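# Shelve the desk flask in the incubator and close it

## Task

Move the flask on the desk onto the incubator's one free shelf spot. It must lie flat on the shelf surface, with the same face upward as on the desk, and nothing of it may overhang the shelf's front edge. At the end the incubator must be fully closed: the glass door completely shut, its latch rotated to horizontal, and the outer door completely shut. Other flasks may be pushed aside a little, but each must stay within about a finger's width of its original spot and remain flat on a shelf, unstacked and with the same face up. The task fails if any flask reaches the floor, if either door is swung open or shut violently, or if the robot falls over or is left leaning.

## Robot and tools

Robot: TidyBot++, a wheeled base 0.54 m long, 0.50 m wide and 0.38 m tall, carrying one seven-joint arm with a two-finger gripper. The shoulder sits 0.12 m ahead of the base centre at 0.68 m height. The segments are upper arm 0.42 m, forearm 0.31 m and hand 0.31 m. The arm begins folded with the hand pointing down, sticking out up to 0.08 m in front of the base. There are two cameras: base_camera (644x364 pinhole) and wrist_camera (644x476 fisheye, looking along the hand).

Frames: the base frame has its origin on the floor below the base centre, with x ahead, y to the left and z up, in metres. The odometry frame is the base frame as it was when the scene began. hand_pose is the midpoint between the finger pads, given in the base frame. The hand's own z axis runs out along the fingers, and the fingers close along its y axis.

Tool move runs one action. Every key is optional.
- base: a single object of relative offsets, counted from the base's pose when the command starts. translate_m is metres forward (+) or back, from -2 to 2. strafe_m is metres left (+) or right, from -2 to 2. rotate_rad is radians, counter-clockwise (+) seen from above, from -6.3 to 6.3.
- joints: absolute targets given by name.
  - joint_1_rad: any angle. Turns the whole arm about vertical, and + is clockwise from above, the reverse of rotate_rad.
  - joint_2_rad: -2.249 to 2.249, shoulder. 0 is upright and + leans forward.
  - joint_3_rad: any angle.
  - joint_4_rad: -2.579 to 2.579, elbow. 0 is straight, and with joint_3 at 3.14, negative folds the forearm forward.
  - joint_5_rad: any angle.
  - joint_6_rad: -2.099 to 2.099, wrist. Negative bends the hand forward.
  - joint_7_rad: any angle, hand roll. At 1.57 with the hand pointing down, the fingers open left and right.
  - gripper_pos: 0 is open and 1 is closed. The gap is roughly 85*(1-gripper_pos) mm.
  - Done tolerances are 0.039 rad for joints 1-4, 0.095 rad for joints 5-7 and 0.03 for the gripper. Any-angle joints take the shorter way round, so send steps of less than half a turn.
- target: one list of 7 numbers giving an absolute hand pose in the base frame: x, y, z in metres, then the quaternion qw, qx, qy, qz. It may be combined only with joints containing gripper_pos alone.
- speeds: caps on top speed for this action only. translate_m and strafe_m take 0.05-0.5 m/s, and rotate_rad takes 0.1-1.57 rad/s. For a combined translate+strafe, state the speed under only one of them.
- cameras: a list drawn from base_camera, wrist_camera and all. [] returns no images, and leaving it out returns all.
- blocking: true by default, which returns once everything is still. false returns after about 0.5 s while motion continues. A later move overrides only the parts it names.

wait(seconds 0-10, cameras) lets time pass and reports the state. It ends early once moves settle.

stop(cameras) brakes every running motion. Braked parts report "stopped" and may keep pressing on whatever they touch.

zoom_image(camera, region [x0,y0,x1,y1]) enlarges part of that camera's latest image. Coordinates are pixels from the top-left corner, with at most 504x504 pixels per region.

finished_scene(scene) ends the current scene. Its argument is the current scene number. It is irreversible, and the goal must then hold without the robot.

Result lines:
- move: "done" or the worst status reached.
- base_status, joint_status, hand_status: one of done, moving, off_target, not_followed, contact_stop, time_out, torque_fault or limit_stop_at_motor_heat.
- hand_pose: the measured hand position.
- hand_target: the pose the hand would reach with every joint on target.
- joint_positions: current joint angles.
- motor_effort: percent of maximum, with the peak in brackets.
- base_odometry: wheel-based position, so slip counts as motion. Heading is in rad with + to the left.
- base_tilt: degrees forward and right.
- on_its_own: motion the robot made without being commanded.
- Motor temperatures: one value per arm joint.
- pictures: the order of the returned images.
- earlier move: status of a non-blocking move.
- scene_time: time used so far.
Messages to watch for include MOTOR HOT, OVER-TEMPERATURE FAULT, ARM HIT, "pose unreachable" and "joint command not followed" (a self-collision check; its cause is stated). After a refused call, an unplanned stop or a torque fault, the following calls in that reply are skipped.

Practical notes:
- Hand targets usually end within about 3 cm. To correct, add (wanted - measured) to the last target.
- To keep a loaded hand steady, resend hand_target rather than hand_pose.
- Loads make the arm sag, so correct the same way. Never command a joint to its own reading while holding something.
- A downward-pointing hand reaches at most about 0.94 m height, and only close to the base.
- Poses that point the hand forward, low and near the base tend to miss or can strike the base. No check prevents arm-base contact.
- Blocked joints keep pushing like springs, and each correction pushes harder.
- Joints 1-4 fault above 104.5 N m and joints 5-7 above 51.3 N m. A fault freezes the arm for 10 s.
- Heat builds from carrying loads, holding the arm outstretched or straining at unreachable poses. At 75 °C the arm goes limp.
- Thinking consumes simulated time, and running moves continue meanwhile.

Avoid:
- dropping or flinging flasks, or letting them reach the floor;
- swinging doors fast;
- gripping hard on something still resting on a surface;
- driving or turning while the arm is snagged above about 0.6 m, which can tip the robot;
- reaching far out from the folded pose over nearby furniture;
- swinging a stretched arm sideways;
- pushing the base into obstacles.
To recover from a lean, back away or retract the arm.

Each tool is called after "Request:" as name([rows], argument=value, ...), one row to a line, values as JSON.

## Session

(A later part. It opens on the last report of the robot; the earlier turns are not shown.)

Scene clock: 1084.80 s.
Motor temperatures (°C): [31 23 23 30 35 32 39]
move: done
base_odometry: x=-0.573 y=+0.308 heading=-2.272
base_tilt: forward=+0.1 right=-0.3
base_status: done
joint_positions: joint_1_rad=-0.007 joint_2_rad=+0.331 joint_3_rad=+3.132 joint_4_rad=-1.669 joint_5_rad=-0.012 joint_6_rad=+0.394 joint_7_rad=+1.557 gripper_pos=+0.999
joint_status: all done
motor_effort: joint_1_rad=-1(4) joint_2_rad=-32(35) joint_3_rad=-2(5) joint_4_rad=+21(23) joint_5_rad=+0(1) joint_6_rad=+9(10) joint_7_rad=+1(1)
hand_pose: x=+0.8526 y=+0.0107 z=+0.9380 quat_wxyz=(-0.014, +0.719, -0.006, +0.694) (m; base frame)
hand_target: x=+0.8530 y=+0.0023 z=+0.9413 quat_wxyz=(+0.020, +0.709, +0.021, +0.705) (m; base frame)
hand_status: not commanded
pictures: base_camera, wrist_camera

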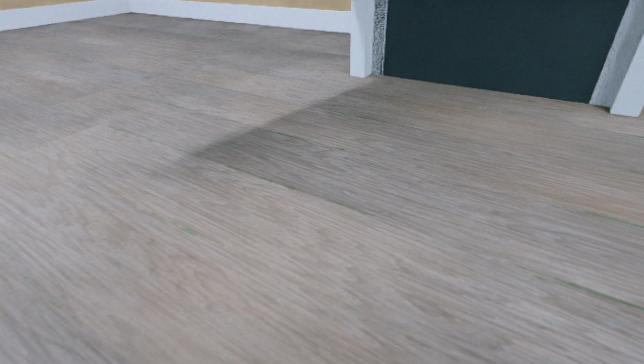

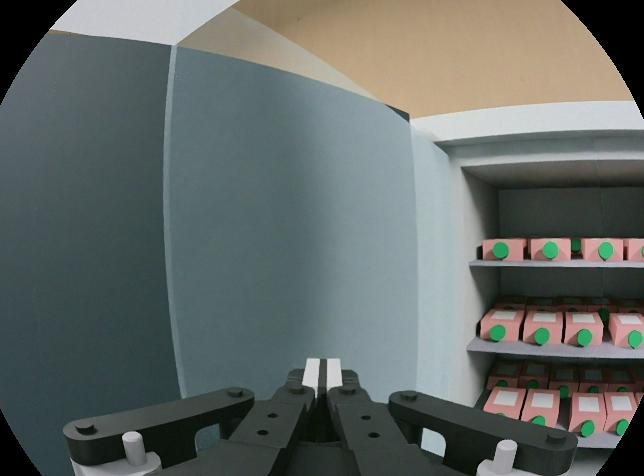

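Request:
zoom_image(camera="wrist_camera", region=[20, 0, 460, 400])

Scaled by 1.145.

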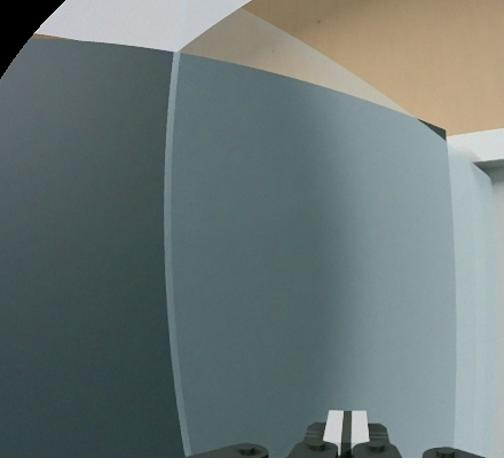

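Request:
move(base={"rotate_rad":-0.528}, cameras=[])

Request:
move(base={"translate_m":-0.265,"strafe_m":0.45})

Scene clock: 1159.70 s.
Motor temperatures (°C): [31 23 23 30 35 32 39]
move: done
base_odometry: x=-0.573 y=+0.308 heading=-2.799
base_tilt: forward=+0.0 right=-0.4
base_status: done
joint_positions: joint_1_rad=+0.006 joint_2_rad=+0.333 joint_3_rad=+3.143 joint_4_rad=-1.669 joint_5_rad=-0.012 joint_6_rad=+0.397 joint_7_rad=+1.557 gripper_pos=+0.999
joint_status: not commanded
motor_effort: joint_1_rad=+0(6) joint_2_rad=-33(34) joint_3_rad=-2(5) joint_4_rad=+20(21) joint_5_rad=+0(1) joint_6_rad=+9(9) joint_7_rad=+0(1)
hand_pose: x=+0.8532 y=-0.0056 z=+0.9377 quat_wxyz=(-0.004, +0.719, -0.013, +0.695) (m; base frame)
hand_target: x=+0.8530 y=+0.0023 z=+0.9413 quat_wxyz=(+0.020, +0.709, +0.021, +0.705) (m; base frame)
hand_status: not commanded
pictures: none
No camera images: "cameras" was empty.

Scene clock: 1161.90 s.
Motor temperatures (°C): [31 23 23 30 35 32 39]
move: done
base_odometry: x=-0.172 y=-0.027 heading=-2.799
base_tilt: forward=+0.1 right=-0.3
base_status: done
joint_positions: joint_1_rad=-0.005 joint_2_rad=+0.336 joint_3_rad=+3.142 joint_4_rad=-1.671 joint_5_rad=-0.012 joint_6_rad=+0.400 joint_7_rad=+1.557 gripper_pos=+0.999
joint_status: not commanded
motor_effort: joint_1_rad=+0(3) joint_2_rad=-33(35) joint_3_rad=-2(5) joint_4_rad=+20(22) joint_5_rad=+1(1) joint_6_rad=+9(9) joint_7_rad=+0(1)
hand_pose: x=+0.8538 y=+0.0035 z=+0.9347 quat_wxyz=(-0.009, +0.720, -0.009, +0.694) (m; base frame)
hand_target: x=+0.8530 y=+0.0023 z=+0.9413 quat_wxyz=(+0.020, +0.709, +0.021, +0.705) (m; base frame)
hand_status: not commanded
pictures: base_camera, wrist_camera

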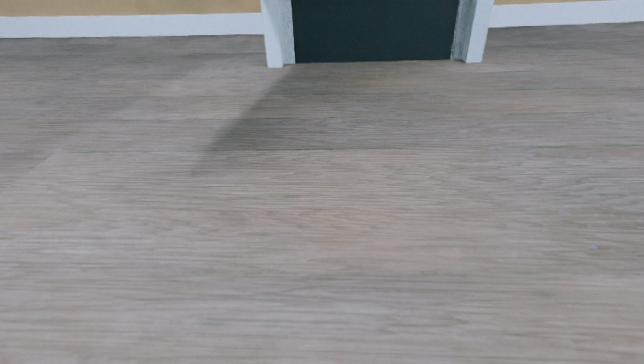

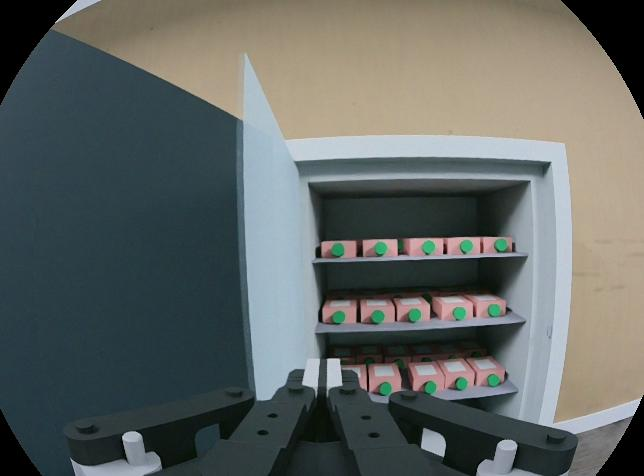

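Request:
move(base={"strafe_m":0.13}, speeds={"strafe_m":0.2})

Scene clock: 1181.40 s.
Motor temperatures (°C): [31 23 23 30 35 32 39]
move: done
base_odometry: x=-0.128 y=-0.149 heading=-2.799
base_tilt: forward=+0.1 right=-0.4
base_status: done
joint_positions: joint_1_rad=-0.002 joint_2_rad=+0.336 joint_3_rad=+3.142 joint_4_rad=-1.671 joint_5_rad=-0.012 joint_6_rad=+0.400 joint_7_rad=+1.557 gripper_pos=+0.999
joint_status: not commanded
motor_effort: joint_1_rad=+0(3) joint_2_rad=-33(34) joint_3_rad=-1(3) joint_4_rad=+21(21) joint_5_rad=+0(1) joint_6_rad=+9(9) joint_7_rad=+1(1)
hand_pose: x=+0.8538 y=+0.0013 z=+0.9348 quat_wxyz=(-0.008, +0.720, -0.010, +0.694) (m; base frame)
hand_target: x=+0.8530 y=+0.0023 z=+0.9413 quat_wxyz=(+0.020, +0.709, +0.021, +0.705) (m; base frame)
hand_status: not commanded
pictures: base_camera, wrist_camera

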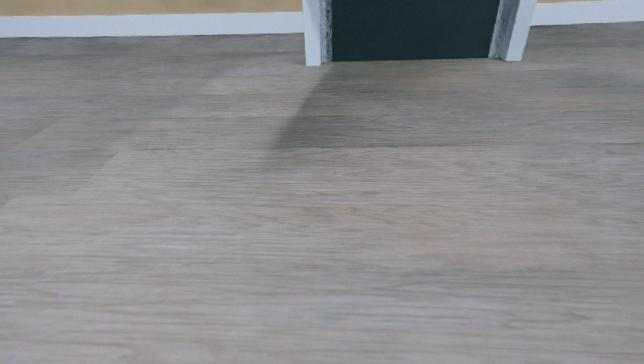

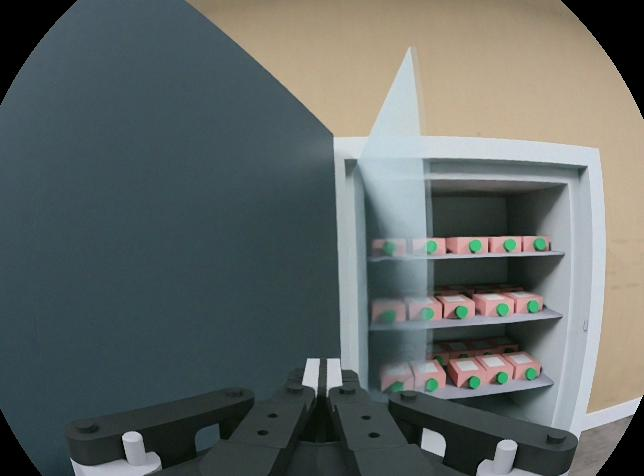

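Request:
move(base={"translate_m":0.145,"strafe_m":0.015}, speeds={"translate_m":0.15})

Scene clock: 1198.07 s.
Motor temperatures (°C): [31 23 23 30 35 32 39]
move: done
base_odometry: x=-0.260 y=-0.212 heading=-2.799
base_tilt: forward=+0.0 right=-0.3
base_status: done
joint_positions: joint_1_rad=-0.002 joint_2_rad=+0.341 joint_3_rad=+3.142 joint_4_rad=-1.672 joint_5_rad=-0.012 joint_6_rad=+0.401 joint_7_rad=+1.557 gripper_pos=+0.999
joint_status: not commanded
motor_effort: joint_1_rad=-1(2) joint_2_rad=-33(35) joint_3_rad=-1(2) joint_4_rad=+21(22) joint_5_rad=+0(1) joint_6_rad=+9(10) joint_7_rad=+0(1)
hand_pose: x=+0.8549 y=+0.0013 z=+0.9310 quat_wxyz=(-0.007, +0.721, -0.010, +0.692) (m; base frame)
hand_target: x=+0.8530 y=+0.0023 z=+0.9413 quat_wxyz=(+0.020, +0.709, +0.021, +0.705) (m; base frame)
hand_status: not commanded
pictures: base_camera, wrist_camera

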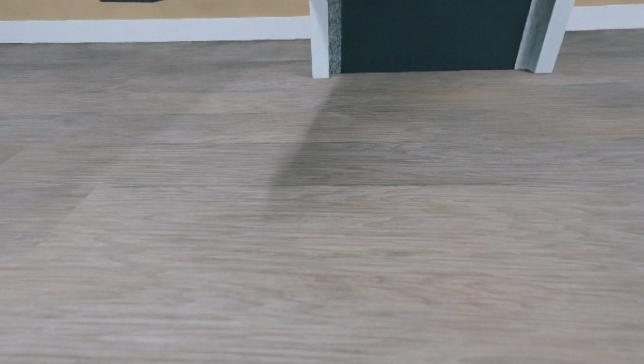

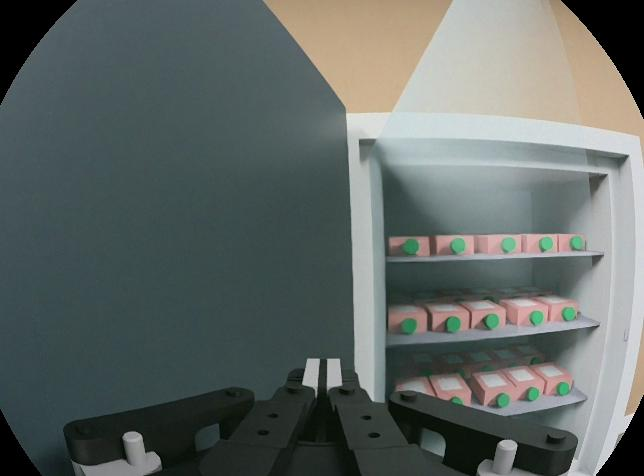

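Request:
move(base={"translate_m":0.0,"strafe_m":-0.081}, speeds={"strafe_m":0.08}, cameras=["wrist_camera"])

Request:
move(base={"translate_m":0.014,"strafe_m":-0.131}, speeds={"strafe_m":0.08}, cameras=["wrist_camera"])

Scene clock: 1218.93 s.
Motor temperatures (°C): [31 23 23 30 35 32 39]
move: done
base_odometry: x=-0.287 y=-0.136 heading=-2.798
base_tilt: forward=+0.0 right=-0.3
base_status: done
joint_positions: joint_1_rad=+0.002 joint_2_rad=+0.341 joint_3_rad=+3.141 joint_4_rad=-1.672 joint_5_rad=-0.012 joint_6_rad=+0.401 joint_7_rad=+1.557 gripper_pos=+0.999
joint_status: not commanded
motor_effort: joint_1_rad=+0(3) joint_2_rad=-33(34) joint_3_rad=-1(4) joint_4_rad=+21(21) joint_5_rad=+0(1) joint_6_rad=+9(9) joint_7_rad=+0(1)
hand_pose: x=+0.8549 y=-0.0013 z=+0.9310 quat_wxyz=(-0.006, +0.721, -0.011, +0.692) (m; base frame)
hand_target: x=+0.8530 y=+0.0023 z=+0.9413 quat_wxyz=(+0.020, +0.709, +0.021, +0.705) (m; base frame)
hand_status: not commanded
pictures: wrist_camera

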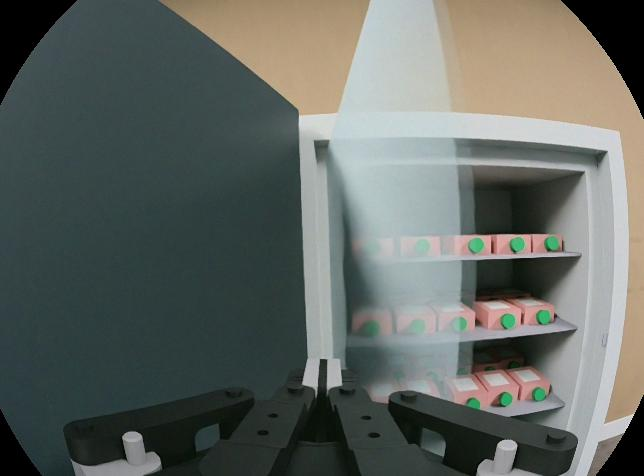

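Scene clock: 1221.10 s.
Motor temperatures (°C): [31 23 23 30 35 32 39]
move: done
base_odometry: x=-0.344 y=-0.017 heading=-2.799
base_tilt: forward=+0.0 right=-0.3
base_status: done
joint_positions: joint_1_rad=+0.001 joint_2_rad=+0.341 joint_3_rad=+3.141 joint_4_rad=-1.672 joint_5_rad=-0.012 joint_6_rad=+0.401 joint_7_rad=+1.558 gripper_pos=+0.999
joint_status: not commanded
motor_effort: joint_1_rad=-1(3) joint_2_rad=-33(34) joint_3_rad=-1(3) joint_4_rad=+21(21) joint_5_rad=+0(1) joint_6_rad=+9(9) joint_7_rad=+1(1)
hand_pose: x=+0.8549 y=-0.0007 z=+0.9309 quat_wxyz=(-0.007, +0.721, -0.011, +0.692) (m; base frame)
hand_target: x=+0.8530 y=+0.0023 z=+0.9413 quat_wxyz=(+0.020, +0.709, +0.021, +0.705) (m; base frame)
hand_status: not commanded
pictures: wrist_camera

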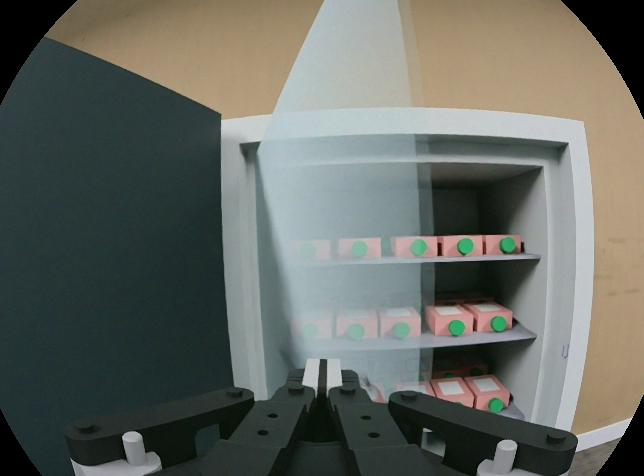

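Request:
move(base={"translate_m":0.0515,"strafe_m":-0.121}, speeds={"strafe_m":0.08}, cameras=["wrist_camera"])

Request:
move(base={"translate_m":0.0855,"strafe_m":-0.1}, speeds={"strafe_m":0.08}, cameras=["wrist_camera"])

Scene clock: 1228.67 s.
Motor temperatures (°C): [31 23 23 30 35 32 39]
move: done
base_odometry: x=-0.434 y=+0.080 heading=-2.799
base_tilt: forward=+0.1 right=-0.3
base_status: done
joint_positions: joint_1_rad=+0.004 joint_2_rad=+0.338 joint_3_rad=+3.141 joint_4_rad=-1.676 joint_5_rad=-0.012 joint_6_rad=+0.402 joint_7_rad=+1.558 gripper_pos=+0.999
joint_status: not commanded
motor_effort: joint_1_rad=+1(4) joint_2_rad=-33(34) joint_3_rad=-1(4) joint_4_rad=+21(23) joint_5_rad=+0(1) joint_6_rad=+9(9) joint_7_rad=+0(1)
hand_pose: x=+0.8536 y=-0.0027 z=+0.9305 quat_wxyz=(-0.006, +0.722, -0.012, +0.692) (m; base frame)
hand_target: x=+0.8530 y=+0.0023 z=+0.9413 quat_wxyz=(+0.020, +0.709, +0.021, +0.705) (m; base frame)
hand_status: not commanded
pictures: wrist_camera

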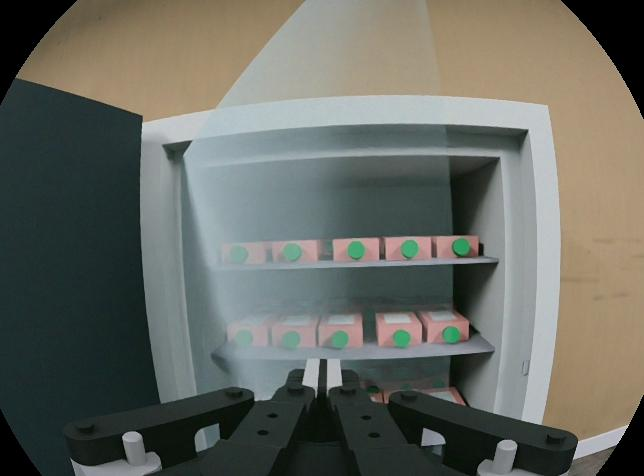

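Scene clock: 1230.83 s.
Motor temperatures (°C): [31 23 23 30 35 32 39]
move: done
base_odometry: x=-0.548 y=+0.146 heading=-2.799
base_tilt: forward=+0.1 right=-0.3
base_status: done
joint_positions: joint_1_rad=+0.002 joint_2_rad=+0.339 joint_3_rad=+3.140 joint_4_rad=-1.677 joint_5_rad=-0.012 joint_6_rad=+0.402 joint_7_rad=+1.558 gripper_pos=+0.999
joint_status: not commanded
motor_effort: joint_1_rad=-1(4) joint_2_rad=-33(35) joint_3_rad=-1(3) joint_4_rad=+21(21) joint_5_rad=+0(1) joint_6_rad=+9(9) joint_7_rad=+0(1)
hand_pose: x=+0.8538 y=-0.0008 z=+0.9299 quat_wxyz=(-0.007, +0.722, -0.011, +0.692) (m; base frame)
hand_target: x=+0.8530 y=+0.0023 z=+0.9413 quat_wxyz=(+0.020, +0.709, +0.021, +0.705) (m; base frame)
hand_status: not commanded
pictures: wrist_camera

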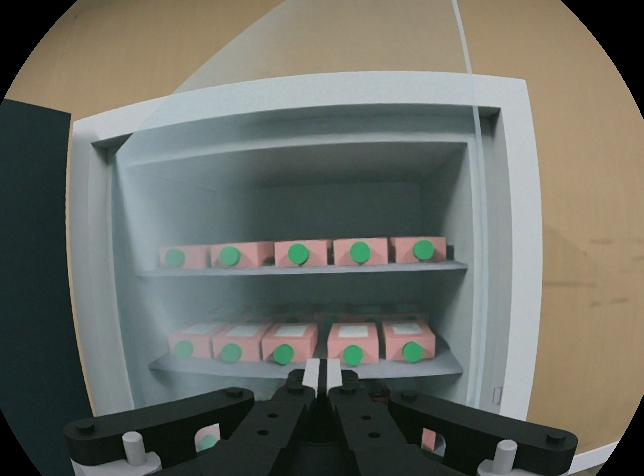

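Request:
move(base={"translate_m":0.111,"strafe_m":-0.071}, speeds={"translate_m":0.07}, cameras=["wrist_camera"])

Request:
move(base={"translate_m":0.06,"strafe_m":-0.02}, speeds={"translate_m":0.07}, cameras=["wrist_camera"])

Scene clock: 1240.33 s.
Motor temperatures (°C): [31 23 23 30 35 32 39]
move: done
base_odometry: x=-0.676 y=+0.175 heading=-2.799
base_tilt: forward=+0.1 right=-0.3
base_status: done
joint_positions: joint_1_rad=+0.001 joint_2_rad=+0.340 joint_3_rad=+3.140 joint_4_rad=-1.677 joint_5_rad=-0.012 joint_6_rad=+0.402 joint_7_rad=+1.558 gripper_pos=+0.999
joint_status: not commanded
motor_effort: joint_1_rad=+0(3) joint_2_rad=-33(35) joint_3_rad=-1(3) joint_4_rad=+21(22) joint_5_rad=+0(1) joint_6_rad=+9(9) joint_7_rad=+0(1)
hand_pose: x=+0.8539 y=+0.0001 z=+0.9291 quat_wxyz=(-0.007, +0.722, -0.011, +0.691) (m; base frame)
hand_target: x=+0.8530 y=+0.0023 z=+0.9413 quat_wxyz=(+0.020, +0.709, +0.021, +0.705) (m; base frame)
hand_status: not commanded
pictures: wrist_camera

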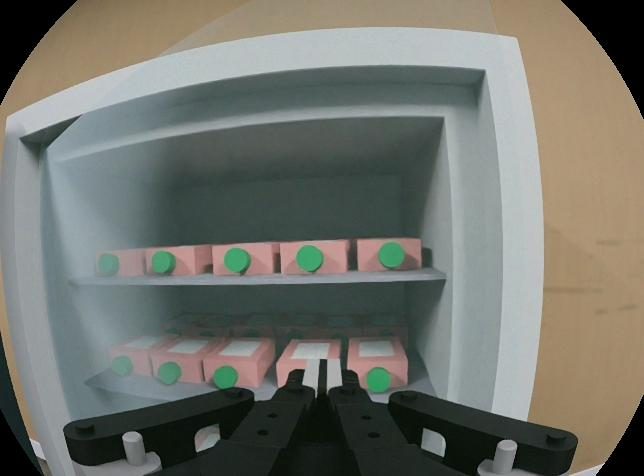

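Scene clock: 1241.73 s.
Motor temperatures (°C): [31 23 23 30 35 32 39]
move: done
base_odometry: x=-0.740 y=+0.174 heading=-2.799
base_tilt: forward=+0.0 right=-0.3
base_status: done
joint_positions: joint_1_rad=+0.001 joint_2_rad=+0.341 joint_3_rad=+3.140 joint_4_rad=-1.678 joint_5_rad=-0.012 joint_6_rad=+0.403 joint_7_rad=+1.558 gripper_pos=+0.999
joint_status: not commanded
motor_effort: joint_1_rad=+0(2) joint_2_rad=-33(36) joint_3_rad=-1(2) joint_4_rad=+20(23) joint_5_rad=+0(1) joint_6_rad=+9(10) joint_7_rad=+1(1)
hand_pose: x=+0.8541 y=+0.0001 z=+0.9282 quat_wxyz=(-0.007, +0.723, -0.011, +0.691) (m; base frame)
hand_target: x=+0.8530 y=+0.0023 z=+0.9413 quat_wxyz=(+0.020, +0.709, +0.021, +0.705) (m; base frame)
hand_status: not commanded
pictures: wrist_camera

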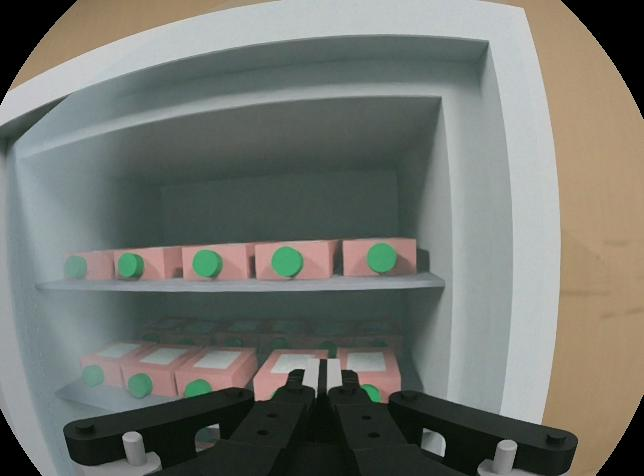

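Request:
move(base={"translate_m":0.05,"strafe_m":-0.01}, speeds={"translate_m":0.07}, cameras=["wrist_camera"])

Request:
move(base={"translate_m":0.025}, speeds={"translate_m":0.07}, cameras=[])

Request:
move(base={"translate_m":0.02}, speeds={"translate_m":0.07}, cameras=["wrist_camera"])

Scene clock: 1249.70 s.
Motor temperatures (°C): [31 23 23 30 35 32 39]
move: done
base_odometry: x=-0.790 y=+0.167 heading=-2.800
base_tilt: forward=+0.0 right=-0.4
base_status: done
joint_positions: joint_1_rad=+0.001 joint_2_rad=+0.342 joint_3_rad=+3.140 joint_4_rad=-1.678 joint_5_rad=-0.012 joint_6_rad=+0.403 joint_7_rad=+1.558 gripper_pos=+0.999
joint_status: not commanded
motor_effort: joint_1_rad=+0(2) joint_2_rad=-33(36) joint_3_rad=-2(2) joint_4_rad=+21(22) joint_5_rad=+0(1) joint_6_rad=+9(10) joint_7_rad=+0(1)
hand_pose: x=+0.8543 y=+0.0001 z=+0.9269 quat_wxyz=(-0.007, +0.723, -0.011, +0.690) (m; base frame)
hand_target: x=+0.8530 y=+0.0023 z=+0.9413 quat_wxyz=(+0.020, +0.709, +0.021, +0.705) (m; base frame)
hand_status: not commanded
pictures: wrist_camera

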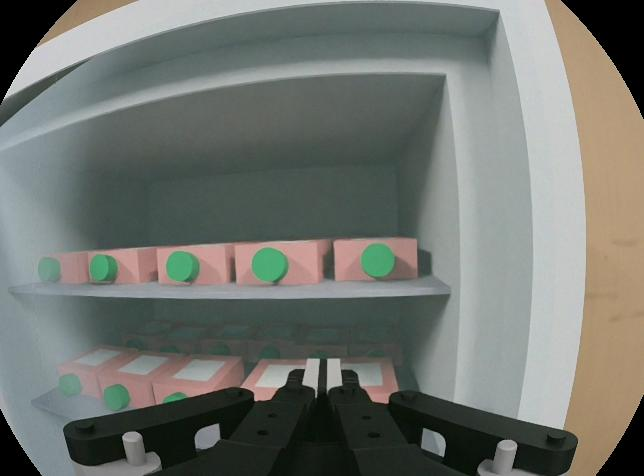

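Scene clock: 1250.57 s.
Motor temperatures (°C): [31 23 23 30 35 32 39]
move: done
base_odometry: x=-0.814 y=+0.159 heading=-2.800
base_tilt: forward=+0.1 right=-0.3
base_status: done
joint_positions: joint_1_rad=+0.001 joint_2_rad=+0.343 joint_3_rad=+3.140 joint_4_rad=-1.679 joint_5_rad=-0.012 joint_6_rad=+0.403 joint_7_rad=+1.558 gripper_pos=+0.999
joint_status: not commanded
motor_effort: joint_1_rad=+0(1) joint_2_rad=-33(35) joint_3_rad=-1(2) joint_4_rad=+21(23) joint_5_rad=+0(1) joint_6_rad=+9(9) joint_7_rad=+1(1)
hand_pose: x=+0.8543 y=+0.0001 z=+0.9263 quat_wxyz=(-0.007, +0.724, -0.011, +0.690) (m; base frame)
hand_target: x=+0.8530 y=+0.0023 z=+0.9413 quat_wxyz=(+0.020, +0.709, +0.021, +0.705) (m; base frame)
hand_status: not commanded
pictures: none
No camera images: "cameras" was empty.

Scene clock: 1251.40 s.
Motor temperatures (°C): [31 23 23 30 35 32 39]
move: done
base_odometry: x=-0.833 y=+0.152 heading=-2.800
base_tilt: forward=+0.1 right=-0.3
base_status: done
joint_positions: joint_1_rad=+0.001 joint_2_rad=+0.344 joint_3_rad=+3.140 joint_4_rad=-1.679 joint_5_rad=-0.012 joint_6_rad=+0.403 joint_7_rad=+1.558 gripper_pos=+0.999
joint_status: not commanded
motor_effort: joint_1_rad=-1(2) joint_2_rad=-33(35) joint_3_rad=-1(2) joint_4_rad=+21(21) joint_5_rad=+0(1) joint_6_rad=+9(9) joint_7_rad=+0(1)
hand_pose: x=+0.8546 y=+0.0001 z=+0.9253 quat_wxyz=(-0.007, +0.724, -0.011, +0.690) (m; base frame)
hand_target: x=+0.8530 y=+0.0023 z=+0.9413 quat_wxyz=(+0.020, +0.709, +0.021, +0.705) (m; base frame)
hand_status: not commanded
pictures: wrist_camera

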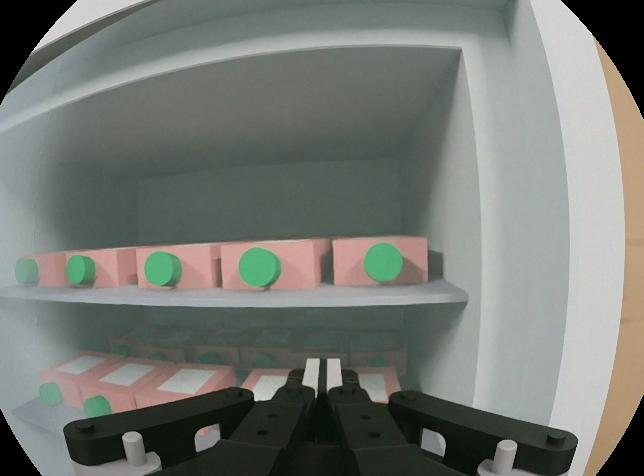

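Request:
move(base={"translate_m":0.02}, speeds={"translate_m":0.07}, cameras=[])

Request:
move(base={"translate_m":0.02}, speeds={"translate_m":0.07}, cameras=["wrist_camera"])

Scene clock: 1257.00 s.
Motor temperatures (°C): [31 23 23 30 35 32 39]
move: done
base_odometry: x=-0.852 y=+0.145 heading=-2.800
base_tilt: forward=+0.1 right=-0.3
base_status: done
joint_positions: joint_1_rad=+0.001 joint_2_rad=+0.345 joint_3_rad=+3.140 joint_4_rad=-1.680 joint_5_rad=-0.012 joint_6_rad=+0.404 joint_7_rad=+1.558 gripper_pos=+0.999
joint_status: not commanded
motor_effort: joint_1_rad=+0(3) joint_2_rad=-33(36) joint_3_rad=-1(2) joint_4_rad=+20(25) joint_5_rad=+1(1) joint_6_rad=+9(10) joint_7_rad=+0(1)
hand_pose: x=+0.8547 y=+0.0001 z=+0.9239 quat_wxyz=(-0.007, +0.725, -0.011, +0.689) (m; base frame)
hand_target: x=+0.8530 y=+0.0023 z=+0.9413 quat_wxyz=(+0.020, +0.709, +0.021, +0.705) (m; base frame)
hand_status: not commanded
pictures: none
No camera images: "cameras" was empty.

Scene clock: 1257.80 s.
Motor temperatures (°C): [31 23 23 30 35 32 39]
move: done
base_odometry: x=-0.871 y=+0.139 heading=-2.800
base_tilt: forward=+0.0 right=-0.3
base_status: done
joint_positions: joint_1_rad=+0.001 joint_2_rad=+0.345 joint_3_rad=+3.140 joint_4_rad=-1.681 joint_5_rad=-0.012 joint_6_rad=+0.404 joint_7_rad=+1.558 gripper_pos=+0.999
joint_status: not commanded
motor_effort: joint_1_rad=-1(2) joint_2_rad=-33(35) joint_3_rad=-2(3) joint_4_rad=+20(22) joint_5_rad=+1(1) joint_6_rad=+9(10) joint_7_rad=+1(1)
hand_pose: x=+0.8546 y=+0.0000 z=+0.9235 quat_wxyz=(-0.007, +0.725, -0.011, +0.689) (m; base frame)
hand_target: x=+0.8530 y=+0.0023 z=+0.9413 quat_wxyz=(+0.020, +0.709, +0.021, +0.705) (m; base frame)
hand_status: not commanded
pictures: wrist_camera

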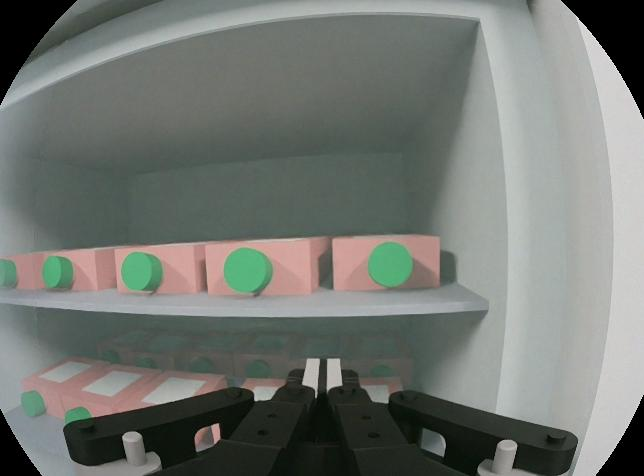

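Request:
move(base={"translate_m":0.02}, speeds={"translate_m":0.06}, cameras=["wrist_camera"])

Scene clock: 1263.77 s.
Motor temperatures (°C): [31 23 23 30 35 32 39]
move: done
base_odometry: x=-0.890 y=+0.132 heading=-2.801
base_tilt: forward=+0.0 right=-0.3
base_status: done
joint_positions: joint_1_rad=+0.001 joint_2_rad=+0.345 joint_3_rad=+3.140 joint_4_rad=-1.681 joint_5_rad=-0.012 joint_6_rad=+0.404 joint_7_rad=+1.558 gripper_pos=+0.999
joint_status: not commanded
motor_effort: joint_1_rad=-1(1) joint_2_rad=-33(36) joint_3_rad=-1(2) joint_4_rad=+20(22) joint_5_rad=+0(1) joint_6_rad=+9(9) joint_7_rad=+0(1)
hand_pose: x=+0.8545 y=+0.0000 z=+0.9237 quat_wxyz=(-0.007, +0.725, -0.011, +0.689) (m; base frame)
hand_target: x=+0.8530 y=+0.0023 z=+0.9413 quat_wxyz=(+0.020, +0.709, +0.021, +0.705) (m; base frame)
hand_status: not commanded
pictures: wrist_camera

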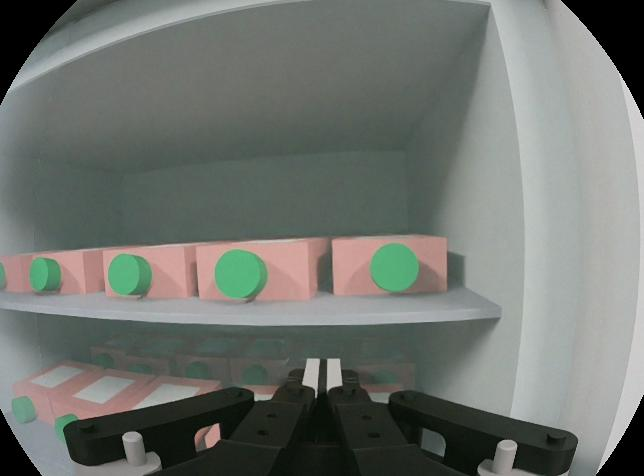

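Request:
zoom_image(camera="wrist_camera", region=[300, 0, 644, 400])

Scaled by 1.260.

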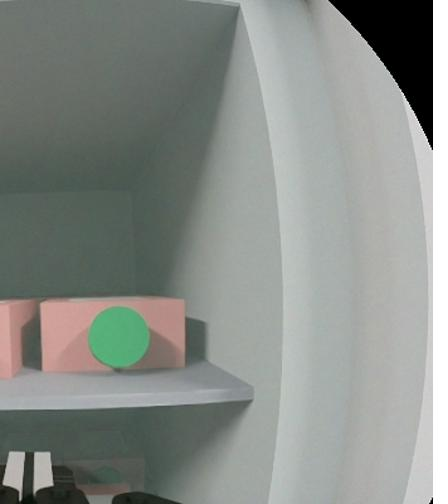

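Request:
move(base={"translate_m":0.02}, speeds={"translate_m":0.06}, cameras=[])

Request:
move(base={"translate_m":0.015}, speeds={"translate_m":0.06}, cameras=["wrist_camera"])

Scene clock: 1271.60 s.
Motor temperatures (°C): [31 23 23 30 35 32 39]
move: done
base_odometry: x=-0.909 y=+0.126 heading=-2.801
base_tilt: forward=+0.0 right=-0.3
base_status: done
joint_positions: joint_1_rad=+0.001 joint_2_rad=+0.336 joint_3_rad=+3.140 joint_4_rad=-1.689 joint_5_rad=-0.012 joint_6_rad=+0.404 joint_7_rad=+1.558 gripper_pos=+0.999
joint_status: not commanded
motor_effort: joint_1_rad=+0(1) joint_2_rad=-31(33) joint_3_rad=-1(2) joint_4_rad=+22(28) joint_5_rad=+0(1) joint_6_rad=+9(11) joint_7_rad=+0(1)
hand_pose: x=+0.8510 y=+0.0000 z=+0.9258 quat_wxyz=(-0.007, +0.724, -0.011, +0.689) (m; base frame)
hand_target: x=+0.8530 y=+0.0023 z=+0.9413 quat_wxyz=(+0.020, +0.709, +0.021, +0.705) (m; base frame)
hand_status: not commanded
pictures: none
No camera images: "cameras" was empty.

Scene clock: 1272.40 s.
Motor temperatures (°C): [31 23 23 30 35 32 39]
move: done
base_odometry: x=-0.923 y=+0.121 heading=-2.801
base_tilt: forward=+0.1 right=-0.3
base_status: done
joint_positions: joint_1_rad=+0.001 joint_2_rad=+0.303 joint_3_rad=+3.140 joint_4_rad=-1.729 joint_5_rad=-0.012 joint_6_rad=+0.404 joint_7_rad=+1.558 gripper_pos=+0.999
joint_status: not commanded
motor_effort: joint_1_rad=-1(3) joint_2_rad=-24(31) joint_3_rad=-1(1) joint_4_rad=+28(31) joint_5_rad=+1(1) joint_6_rad=+12(13) joint_7_rad=+1(1)
hand_pose: x=+0.8368 y=+0.0003 z=+0.9257 quat_wxyz=(-0.007, +0.727, -0.011, +0.687) (m; base frame)
hand_target: x=+0.8530 y=+0.0023 z=+0.9413 quat_wxyz=(+0.020, +0.709, +0.021, +0.705) (m; base frame)
hand_status: not commanded
pictures: wrist_camera

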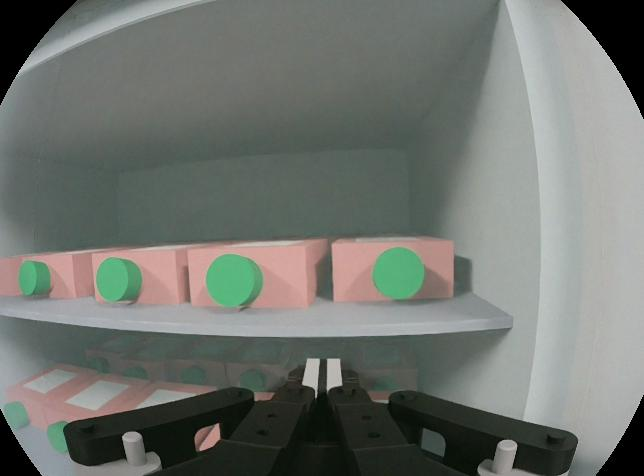

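Request:
move(base={"translate_m":-0.25}, speeds={"translate_m":0.3}, cameras=["wrist_camera"])

Request:
zoom_image(camera="wrist_camera", region=[250, 0, 644, 476])

Scene clock: 1280.40 s.
Motor temperatures (°C): [31 23 23 30 35 32 39]
move: done
base_odometry: x=-0.687 y=+0.205 heading=-2.801
base_tilt: forward=+0.0 right=-0.3
base_status: done
joint_positions: joint_1_rad=+0.001 joint_2_rad=+0.342 joint_3_rad=+3.140 joint_4_rad=-1.686 joint_5_rad=-0.012 joint_6_rad=+0.410 joint_7_rad=+1.558 gripper_pos=+0.999
joint_status: not commanded
motor_effort: joint_1_rad=+0(2) joint_2_rad=-33(36) joint_3_rad=-2(2) joint_4_rad=+21(27) joint_5_rad=+0(1) joint_6_rad=+9(11) joint_7_rad=+1(1)
hand_pose: x=+0.8531 y=+0.0003 z=+0.9251 quat_wxyz=(-0.007, +0.723, -0.011, +0.690) (m; base frame)
hand_target: x=+0.8530 y=+0.0023 z=+0.9413 quat_wxyz=(+0.020, +0.709, +0.021, +0.705) (m; base frame)
hand_status: not commanded
pictures: wrist_camera

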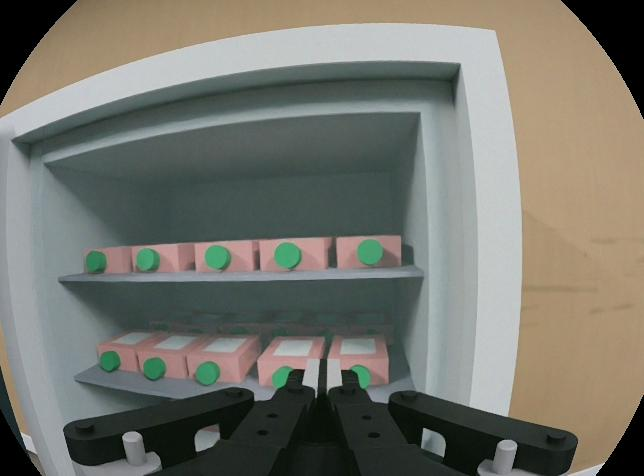

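Scaled by 1.059.

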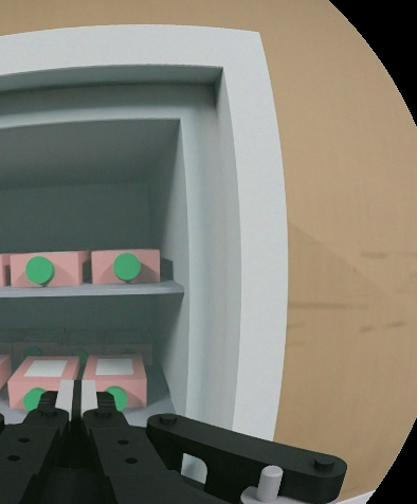

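Request:
move(base={"rotate_rad":-0.03}, joints={"joint_2_rad":0.615,"joint_4_rad":-1.905,"joint_6_rad":1.0,"gripper_pos":0.5})

Request:
zoom_image(camera="wrist_camera", region=[250, 100, 644, 476])

Scene clock: 1348.97 s.
Motor temperatures (°C): [31 23 23 30 35 32 39]
move: done
base_odometry: x=-0.687 y=+0.205 heading=-2.831
base_tilt: forward=+0.1 right=-0.3
base_status: done
joint_positions: joint_1_rad=+0.005 joint_2_rad=+0.626 joint_3_rad=+3.140 joint_4_rad=-1.902 joint_5_rad=-0.012 joint_6_rad=+0.954 joint_7_rad=+1.558 gripper_pos=+0.500
joint_status: all done
motor_effort: joint_1_rad=+0(3) joint_2_rad=-37(42) joint_3_rad=-2(4) joint_4_rad=+15(21) joint_5_rad=+0(1) joint_6_rad=+9(11) joint_7_rad=+1(1)
hand_pose: x=+0.8579 y=-0.0045 z=+0.7651 quat_wxyz=(-0.003, +0.708, -0.012, +0.706) (m; base frame)
hand_target: x=+0.8557 y=+0.0022 z=+0.7857 quat_wxyz=(+0.021, +0.689, +0.021, +0.725) (m; base frame)
hand_status: not commanded
pictures: base_camera, wrist_camera

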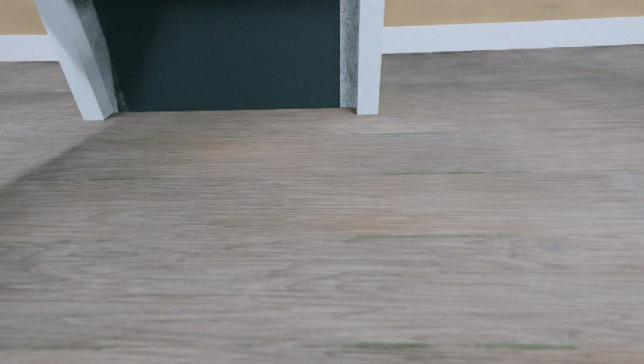

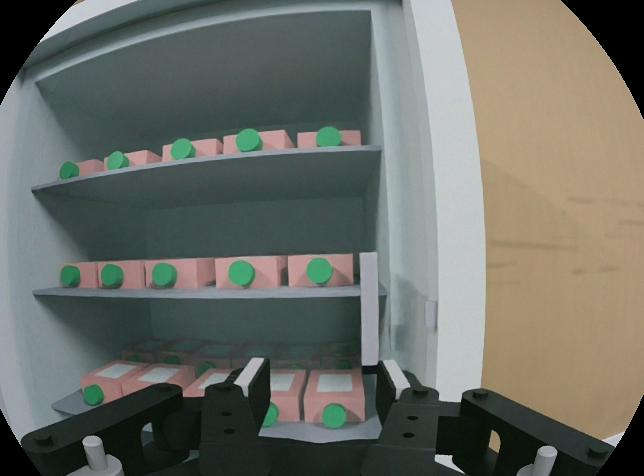

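Scaled by 1.279.

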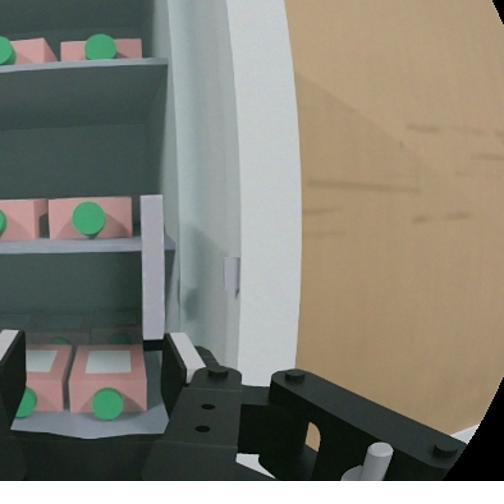

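Request:
move(base={"rotate_rad":-0.04}, cameras=[])

Request:
move(base={"translate_m":0.15,"strafe_m":-0.009}, speeds={"translate_m":0.2}, cameras=["wrist_camera"])

Request:
zoom_image(camera="wrist_camera", region=[200, 200, 500, 476])

Scene clock: 1371.57 s.
Motor temperatures (°C): [31 23 23 30 35 32 39]
move: done
base_odometry: x=-0.687 y=+0.205 heading=-2.871
base_tilt: forward=+0.1 right=-0.4
base_status: done
joint_positions: joint_1_rad=+0.006 joint_2_rad=+0.626 joint_3_rad=+3.141 joint_4_rad=-1.902 joint_5_rad=-0.012 joint_6_rad=+0.958 joint_7_rad=+1.558 gripper_pos=+0.500
joint_status: not commanded
motor_effort: joint_1_rad=+0(4) joint_2_rad=-37(38) joint_3_rad=-2(3) joint_4_rad=+15(16) joint_5_rad=+0(1) joint_6_rad=+9(9) joint_7_rad=+1(1)
hand_pose: x=+0.8579 y=-0.0056 z=+0.7661 quat_wxyz=(-0.002, +0.707, -0.013, +0.707) (m; base frame)
hand_target: x=+0.8557 y=+0.0022 z=+0.7857 quat_wxyz=(+0.021, +0.689, +0.021, +0.725) (m; base frame)
hand_status: not commanded
pictures: none
No camera images: "cameras" was empty.

Scene clock: 1373.07 s.
Motor temperatures (°C): [31 23 23 30 35 32 39]
move: done
base_odometry: x=-0.834 y=+0.173 heading=-2.872
base_tilt: forward=+0.1 right=-0.3
base_status: done
joint_positions: joint_1_rad=+0.005 joint_2_rad=+0.626 joint_3_rad=+3.141 joint_4_rad=-1.902 joint_5_rad=-0.012 joint_6_rad=+0.960 joint_7_rad=+1.558 gripper_pos=+0.500
joint_status: not commanded
motor_effort: joint_1_rad=+0(1) joint_2_rad=-37(39) joint_3_rad=-1(2) joint_4_rad=+15(16) joint_5_rad=+1(1) joint_6_rad=+9(9) joint_7_rad=+1(1)
hand_pose: x=+0.8578 y=-0.0047 z=+0.7669 quat_wxyz=(-0.002, +0.706, -0.012, +0.708) (m; base frame)
hand_target: x=+0.8557 y=+0.0022 z=+0.7857 quat_wxyz=(+0.021, +0.689, +0.021, +0.725) (m; base frame)
hand_status: not commanded
pictures: wrist_camera

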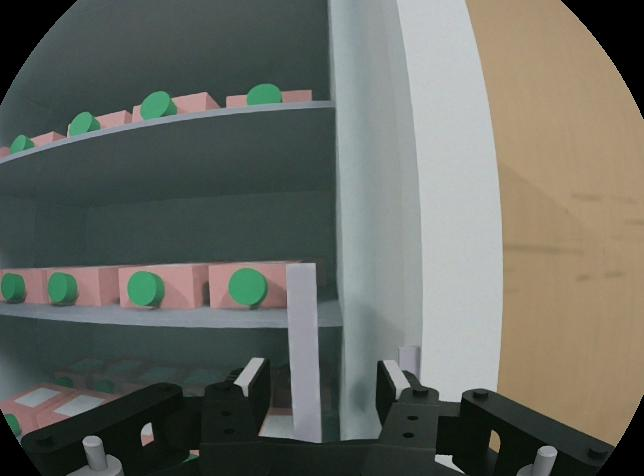

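Scaled by 1.680.

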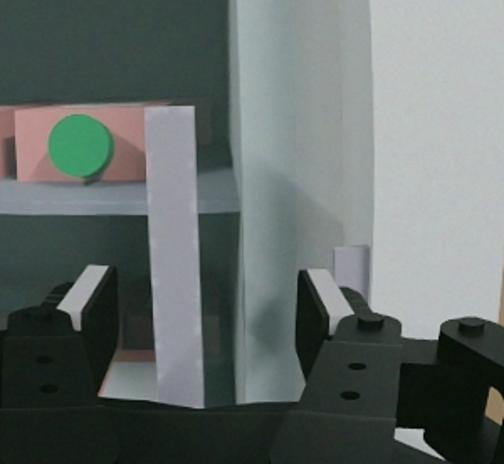

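Request:
move(base={"translate_m":0.07,"strafe_m":0.009}, speeds={"translate_m":0.1}, cameras=["wrist_camera"])

Request:
zoom_image(camera="wrist_camera", region=[200, 200, 500, 476])

Scene clock: 1387.60 s.
Motor temperatures (°C): [31 23 23 30 35 32 39]
move: done
base_odometry: x=-0.899 y=+0.146 heading=-2.872
base_tilt: forward=+0.1 right=-0.3
base_status: done
joint_positions: joint_1_rad=+0.005 joint_2_rad=+0.625 joint_3_rad=+3.141 joint_4_rad=-1.902 joint_5_rad=-0.012 joint_6_rad=+0.960 joint_7_rad=+1.558 gripper_pos=+0.500
joint_status: not commanded
motor_effort: joint_1_rad=-1(2) joint_2_rad=-37(39) joint_3_rad=-2(2) joint_4_rad=+15(17) joint_5_rad=+1(1) joint_6_rad=+9(9) joint_7_rad=+0(1)
hand_pose: x=+0.8578 y=-0.0047 z=+0.7671 quat_wxyz=(-0.002, +0.706, -0.012, +0.708) (m; base frame)
hand_target: x=+0.8557 y=+0.0022 z=+0.7857 quat_wxyz=(+0.021, +0.689, +0.021, +0.725) (m; base frame)
hand_status: not commanded
pictures: wrist_camera

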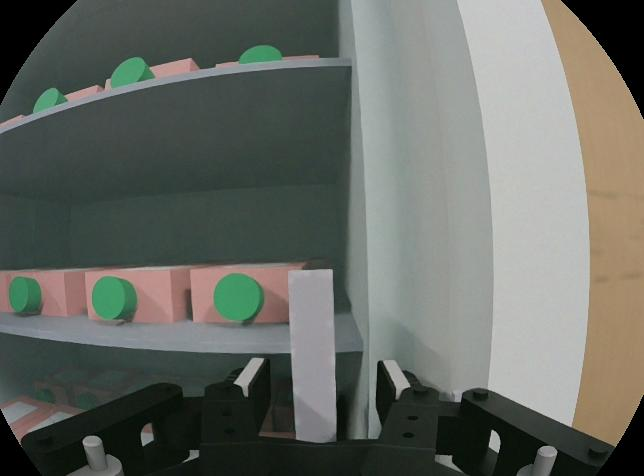

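Scaled by 1.680.

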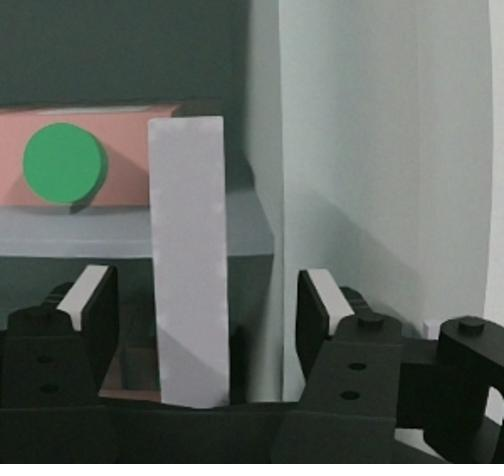

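Request:
move(base={"translate_m":0.015,"strafe_m":0.004}, joints={"joint_2_rad":0.629}, speeds={"translate_m":0.05}, cameras=["wrist_camera"])

Request:
zoom_image(camera="wrist_camera", region=[200, 200, 500, 476])

Scene clock: 1398.40 s.
Motor temperatures (°C): [31 23 23 30 35 32 39]
move: done
base_odometry: x=-0.913 y=+0.138 heading=-2.873
base_tilt: forward=+0.1 right=-0.3
base_status: done
joint_positions: joint_1_rad=+0.005 joint_2_rad=+0.625 joint_3_rad=+3.141 joint_4_rad=-1.914 joint_5_rad=-0.012 joint_6_rad=+0.970 joint_7_rad=+1.558 gripper_pos=+0.500
joint_status: all done
motor_effort: joint_1_rad=-2(5) joint_2_rad=-35(38) joint_3_rad=-2(5) joint_4_rad=+15(22) joint_5_rad=+0(2) joint_6_rad=+8(9) joint_7_rad=+0(1)
hand_pose: x=+0.8546 y=-0.0054 z=+0.7645 quat_wxyz=(-0.002, +0.706, -0.013, +0.708) (m; base frame)
hand_target: x=+0.8571 y=+0.0022 z=+0.7754 quat_wxyz=(+0.021, +0.694, +0.021, +0.720) (m; base frame)
hand_status: not commanded
pictures: wrist_camera

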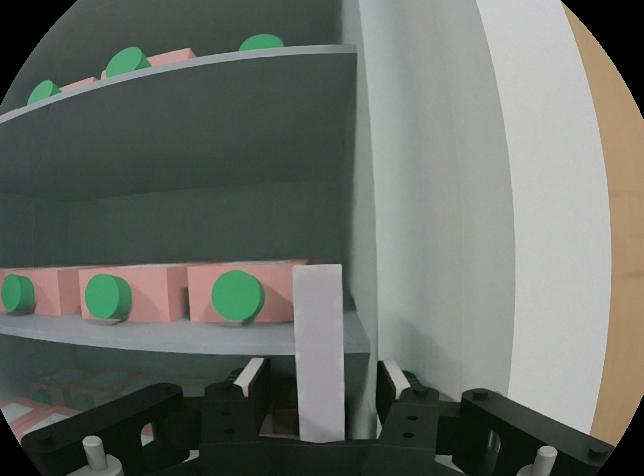

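Scaled by 1.680.

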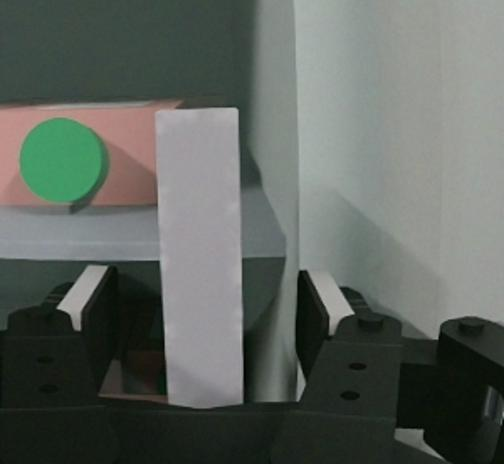

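Request:
move(base={"translate_m":-0.006}, joints={"gripper_pos":0.72}, speeds={"translate_m":0.05}, cameras=["wrist_camera"])

Request:
move(joints={"joint_7_rad":2.0}, cameras=["wrist_camera"])

Scene clock: 1408.97 s.
Motor temperatures (°C): [31 23 23 30 35 32 39]
move: done
base_odometry: x=-0.907 y=+0.140 heading=-2.873
base_tilt: forward=+0.1 right=-0.3
base_status: done
joint_positions: joint_1_rad=+0.005 joint_2_rad=+0.627 joint_3_rad=+3.141 joint_4_rad=-1.914 joint_5_rad=-0.012 joint_6_rad=+0.970 joint_7_rad=+1.558 gripper_pos=+0.720
joint_status: all done
motor_effort: joint_1_rad=+0(1) joint_2_rad=-36(39) joint_3_rad=-2(3) joint_4_rad=+15(16) joint_5_rad=+1(1) joint_6_rad=+9(9) joint_7_rad=+1(1)
hand_pose: x=+0.8549 y=-0.0049 z=+0.7632 quat_wxyz=(-0.002, +0.707, -0.012, +0.707) (m; base frame)
hand_target: x=+0.8571 y=+0.0022 z=+0.7754 quat_wxyz=(+0.021, +0.694, +0.021, +0.720) (m; base frame)
hand_status: not commanded
pictures: wrist_camera

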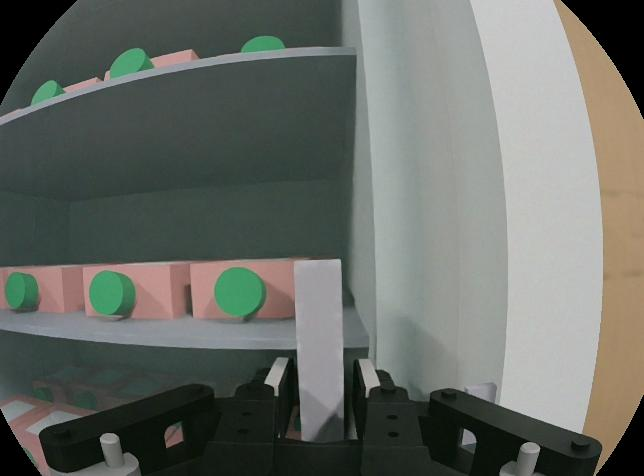

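Scene clock: 1410.07 s.
Motor temperatures (°C): [31 23 23 30 35 32 39]
move: done
base_odometry: x=-0.907 y=+0.140 heading=-2.873
base_tilt: forward=+0.1 right=-0.3
base_status: not commanded
joint_positions: joint_1_rad=+0.005 joint_2_rad=+0.627 joint_3_rad=+3.141 joint_4_rad=-1.914 joint_5_rad=-0.012 joint_6_rad=+0.970 joint_7_rad=+1.929 gripper_pos=+0.720
joint_status: all done
motor_effort: joint_1_rad=+0(1) joint_2_rad=-37(37) joint_3_rad=-1(2) joint_4_rad=+15(15) joint_5_rad=+0(1) joint_6_rad=+9(9) joint_7_rad=+0(1)
hand_pose: x=+0.8549 y=-0.0049 z=+0.7632 quat_wxyz=(+0.128, +0.697, +0.118, +0.695) (m; base frame)
hand_target: x=+0.8571 y=+0.0022 z=+0.7754 quat_wxyz=(+0.153, +0.678, +0.148, +0.704) (m; base frame)
hand_status: not commanded
pictures: wrist_camera

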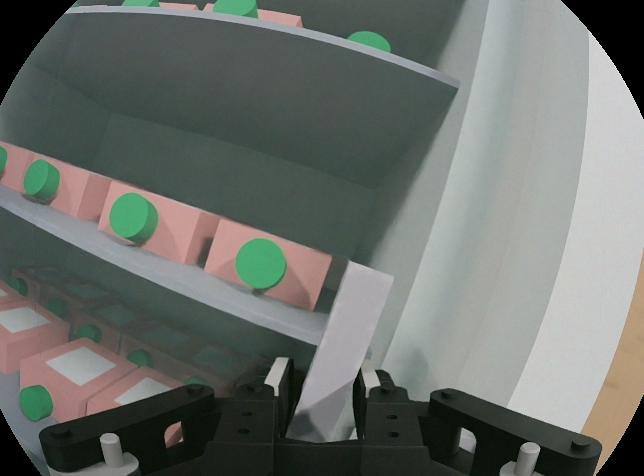

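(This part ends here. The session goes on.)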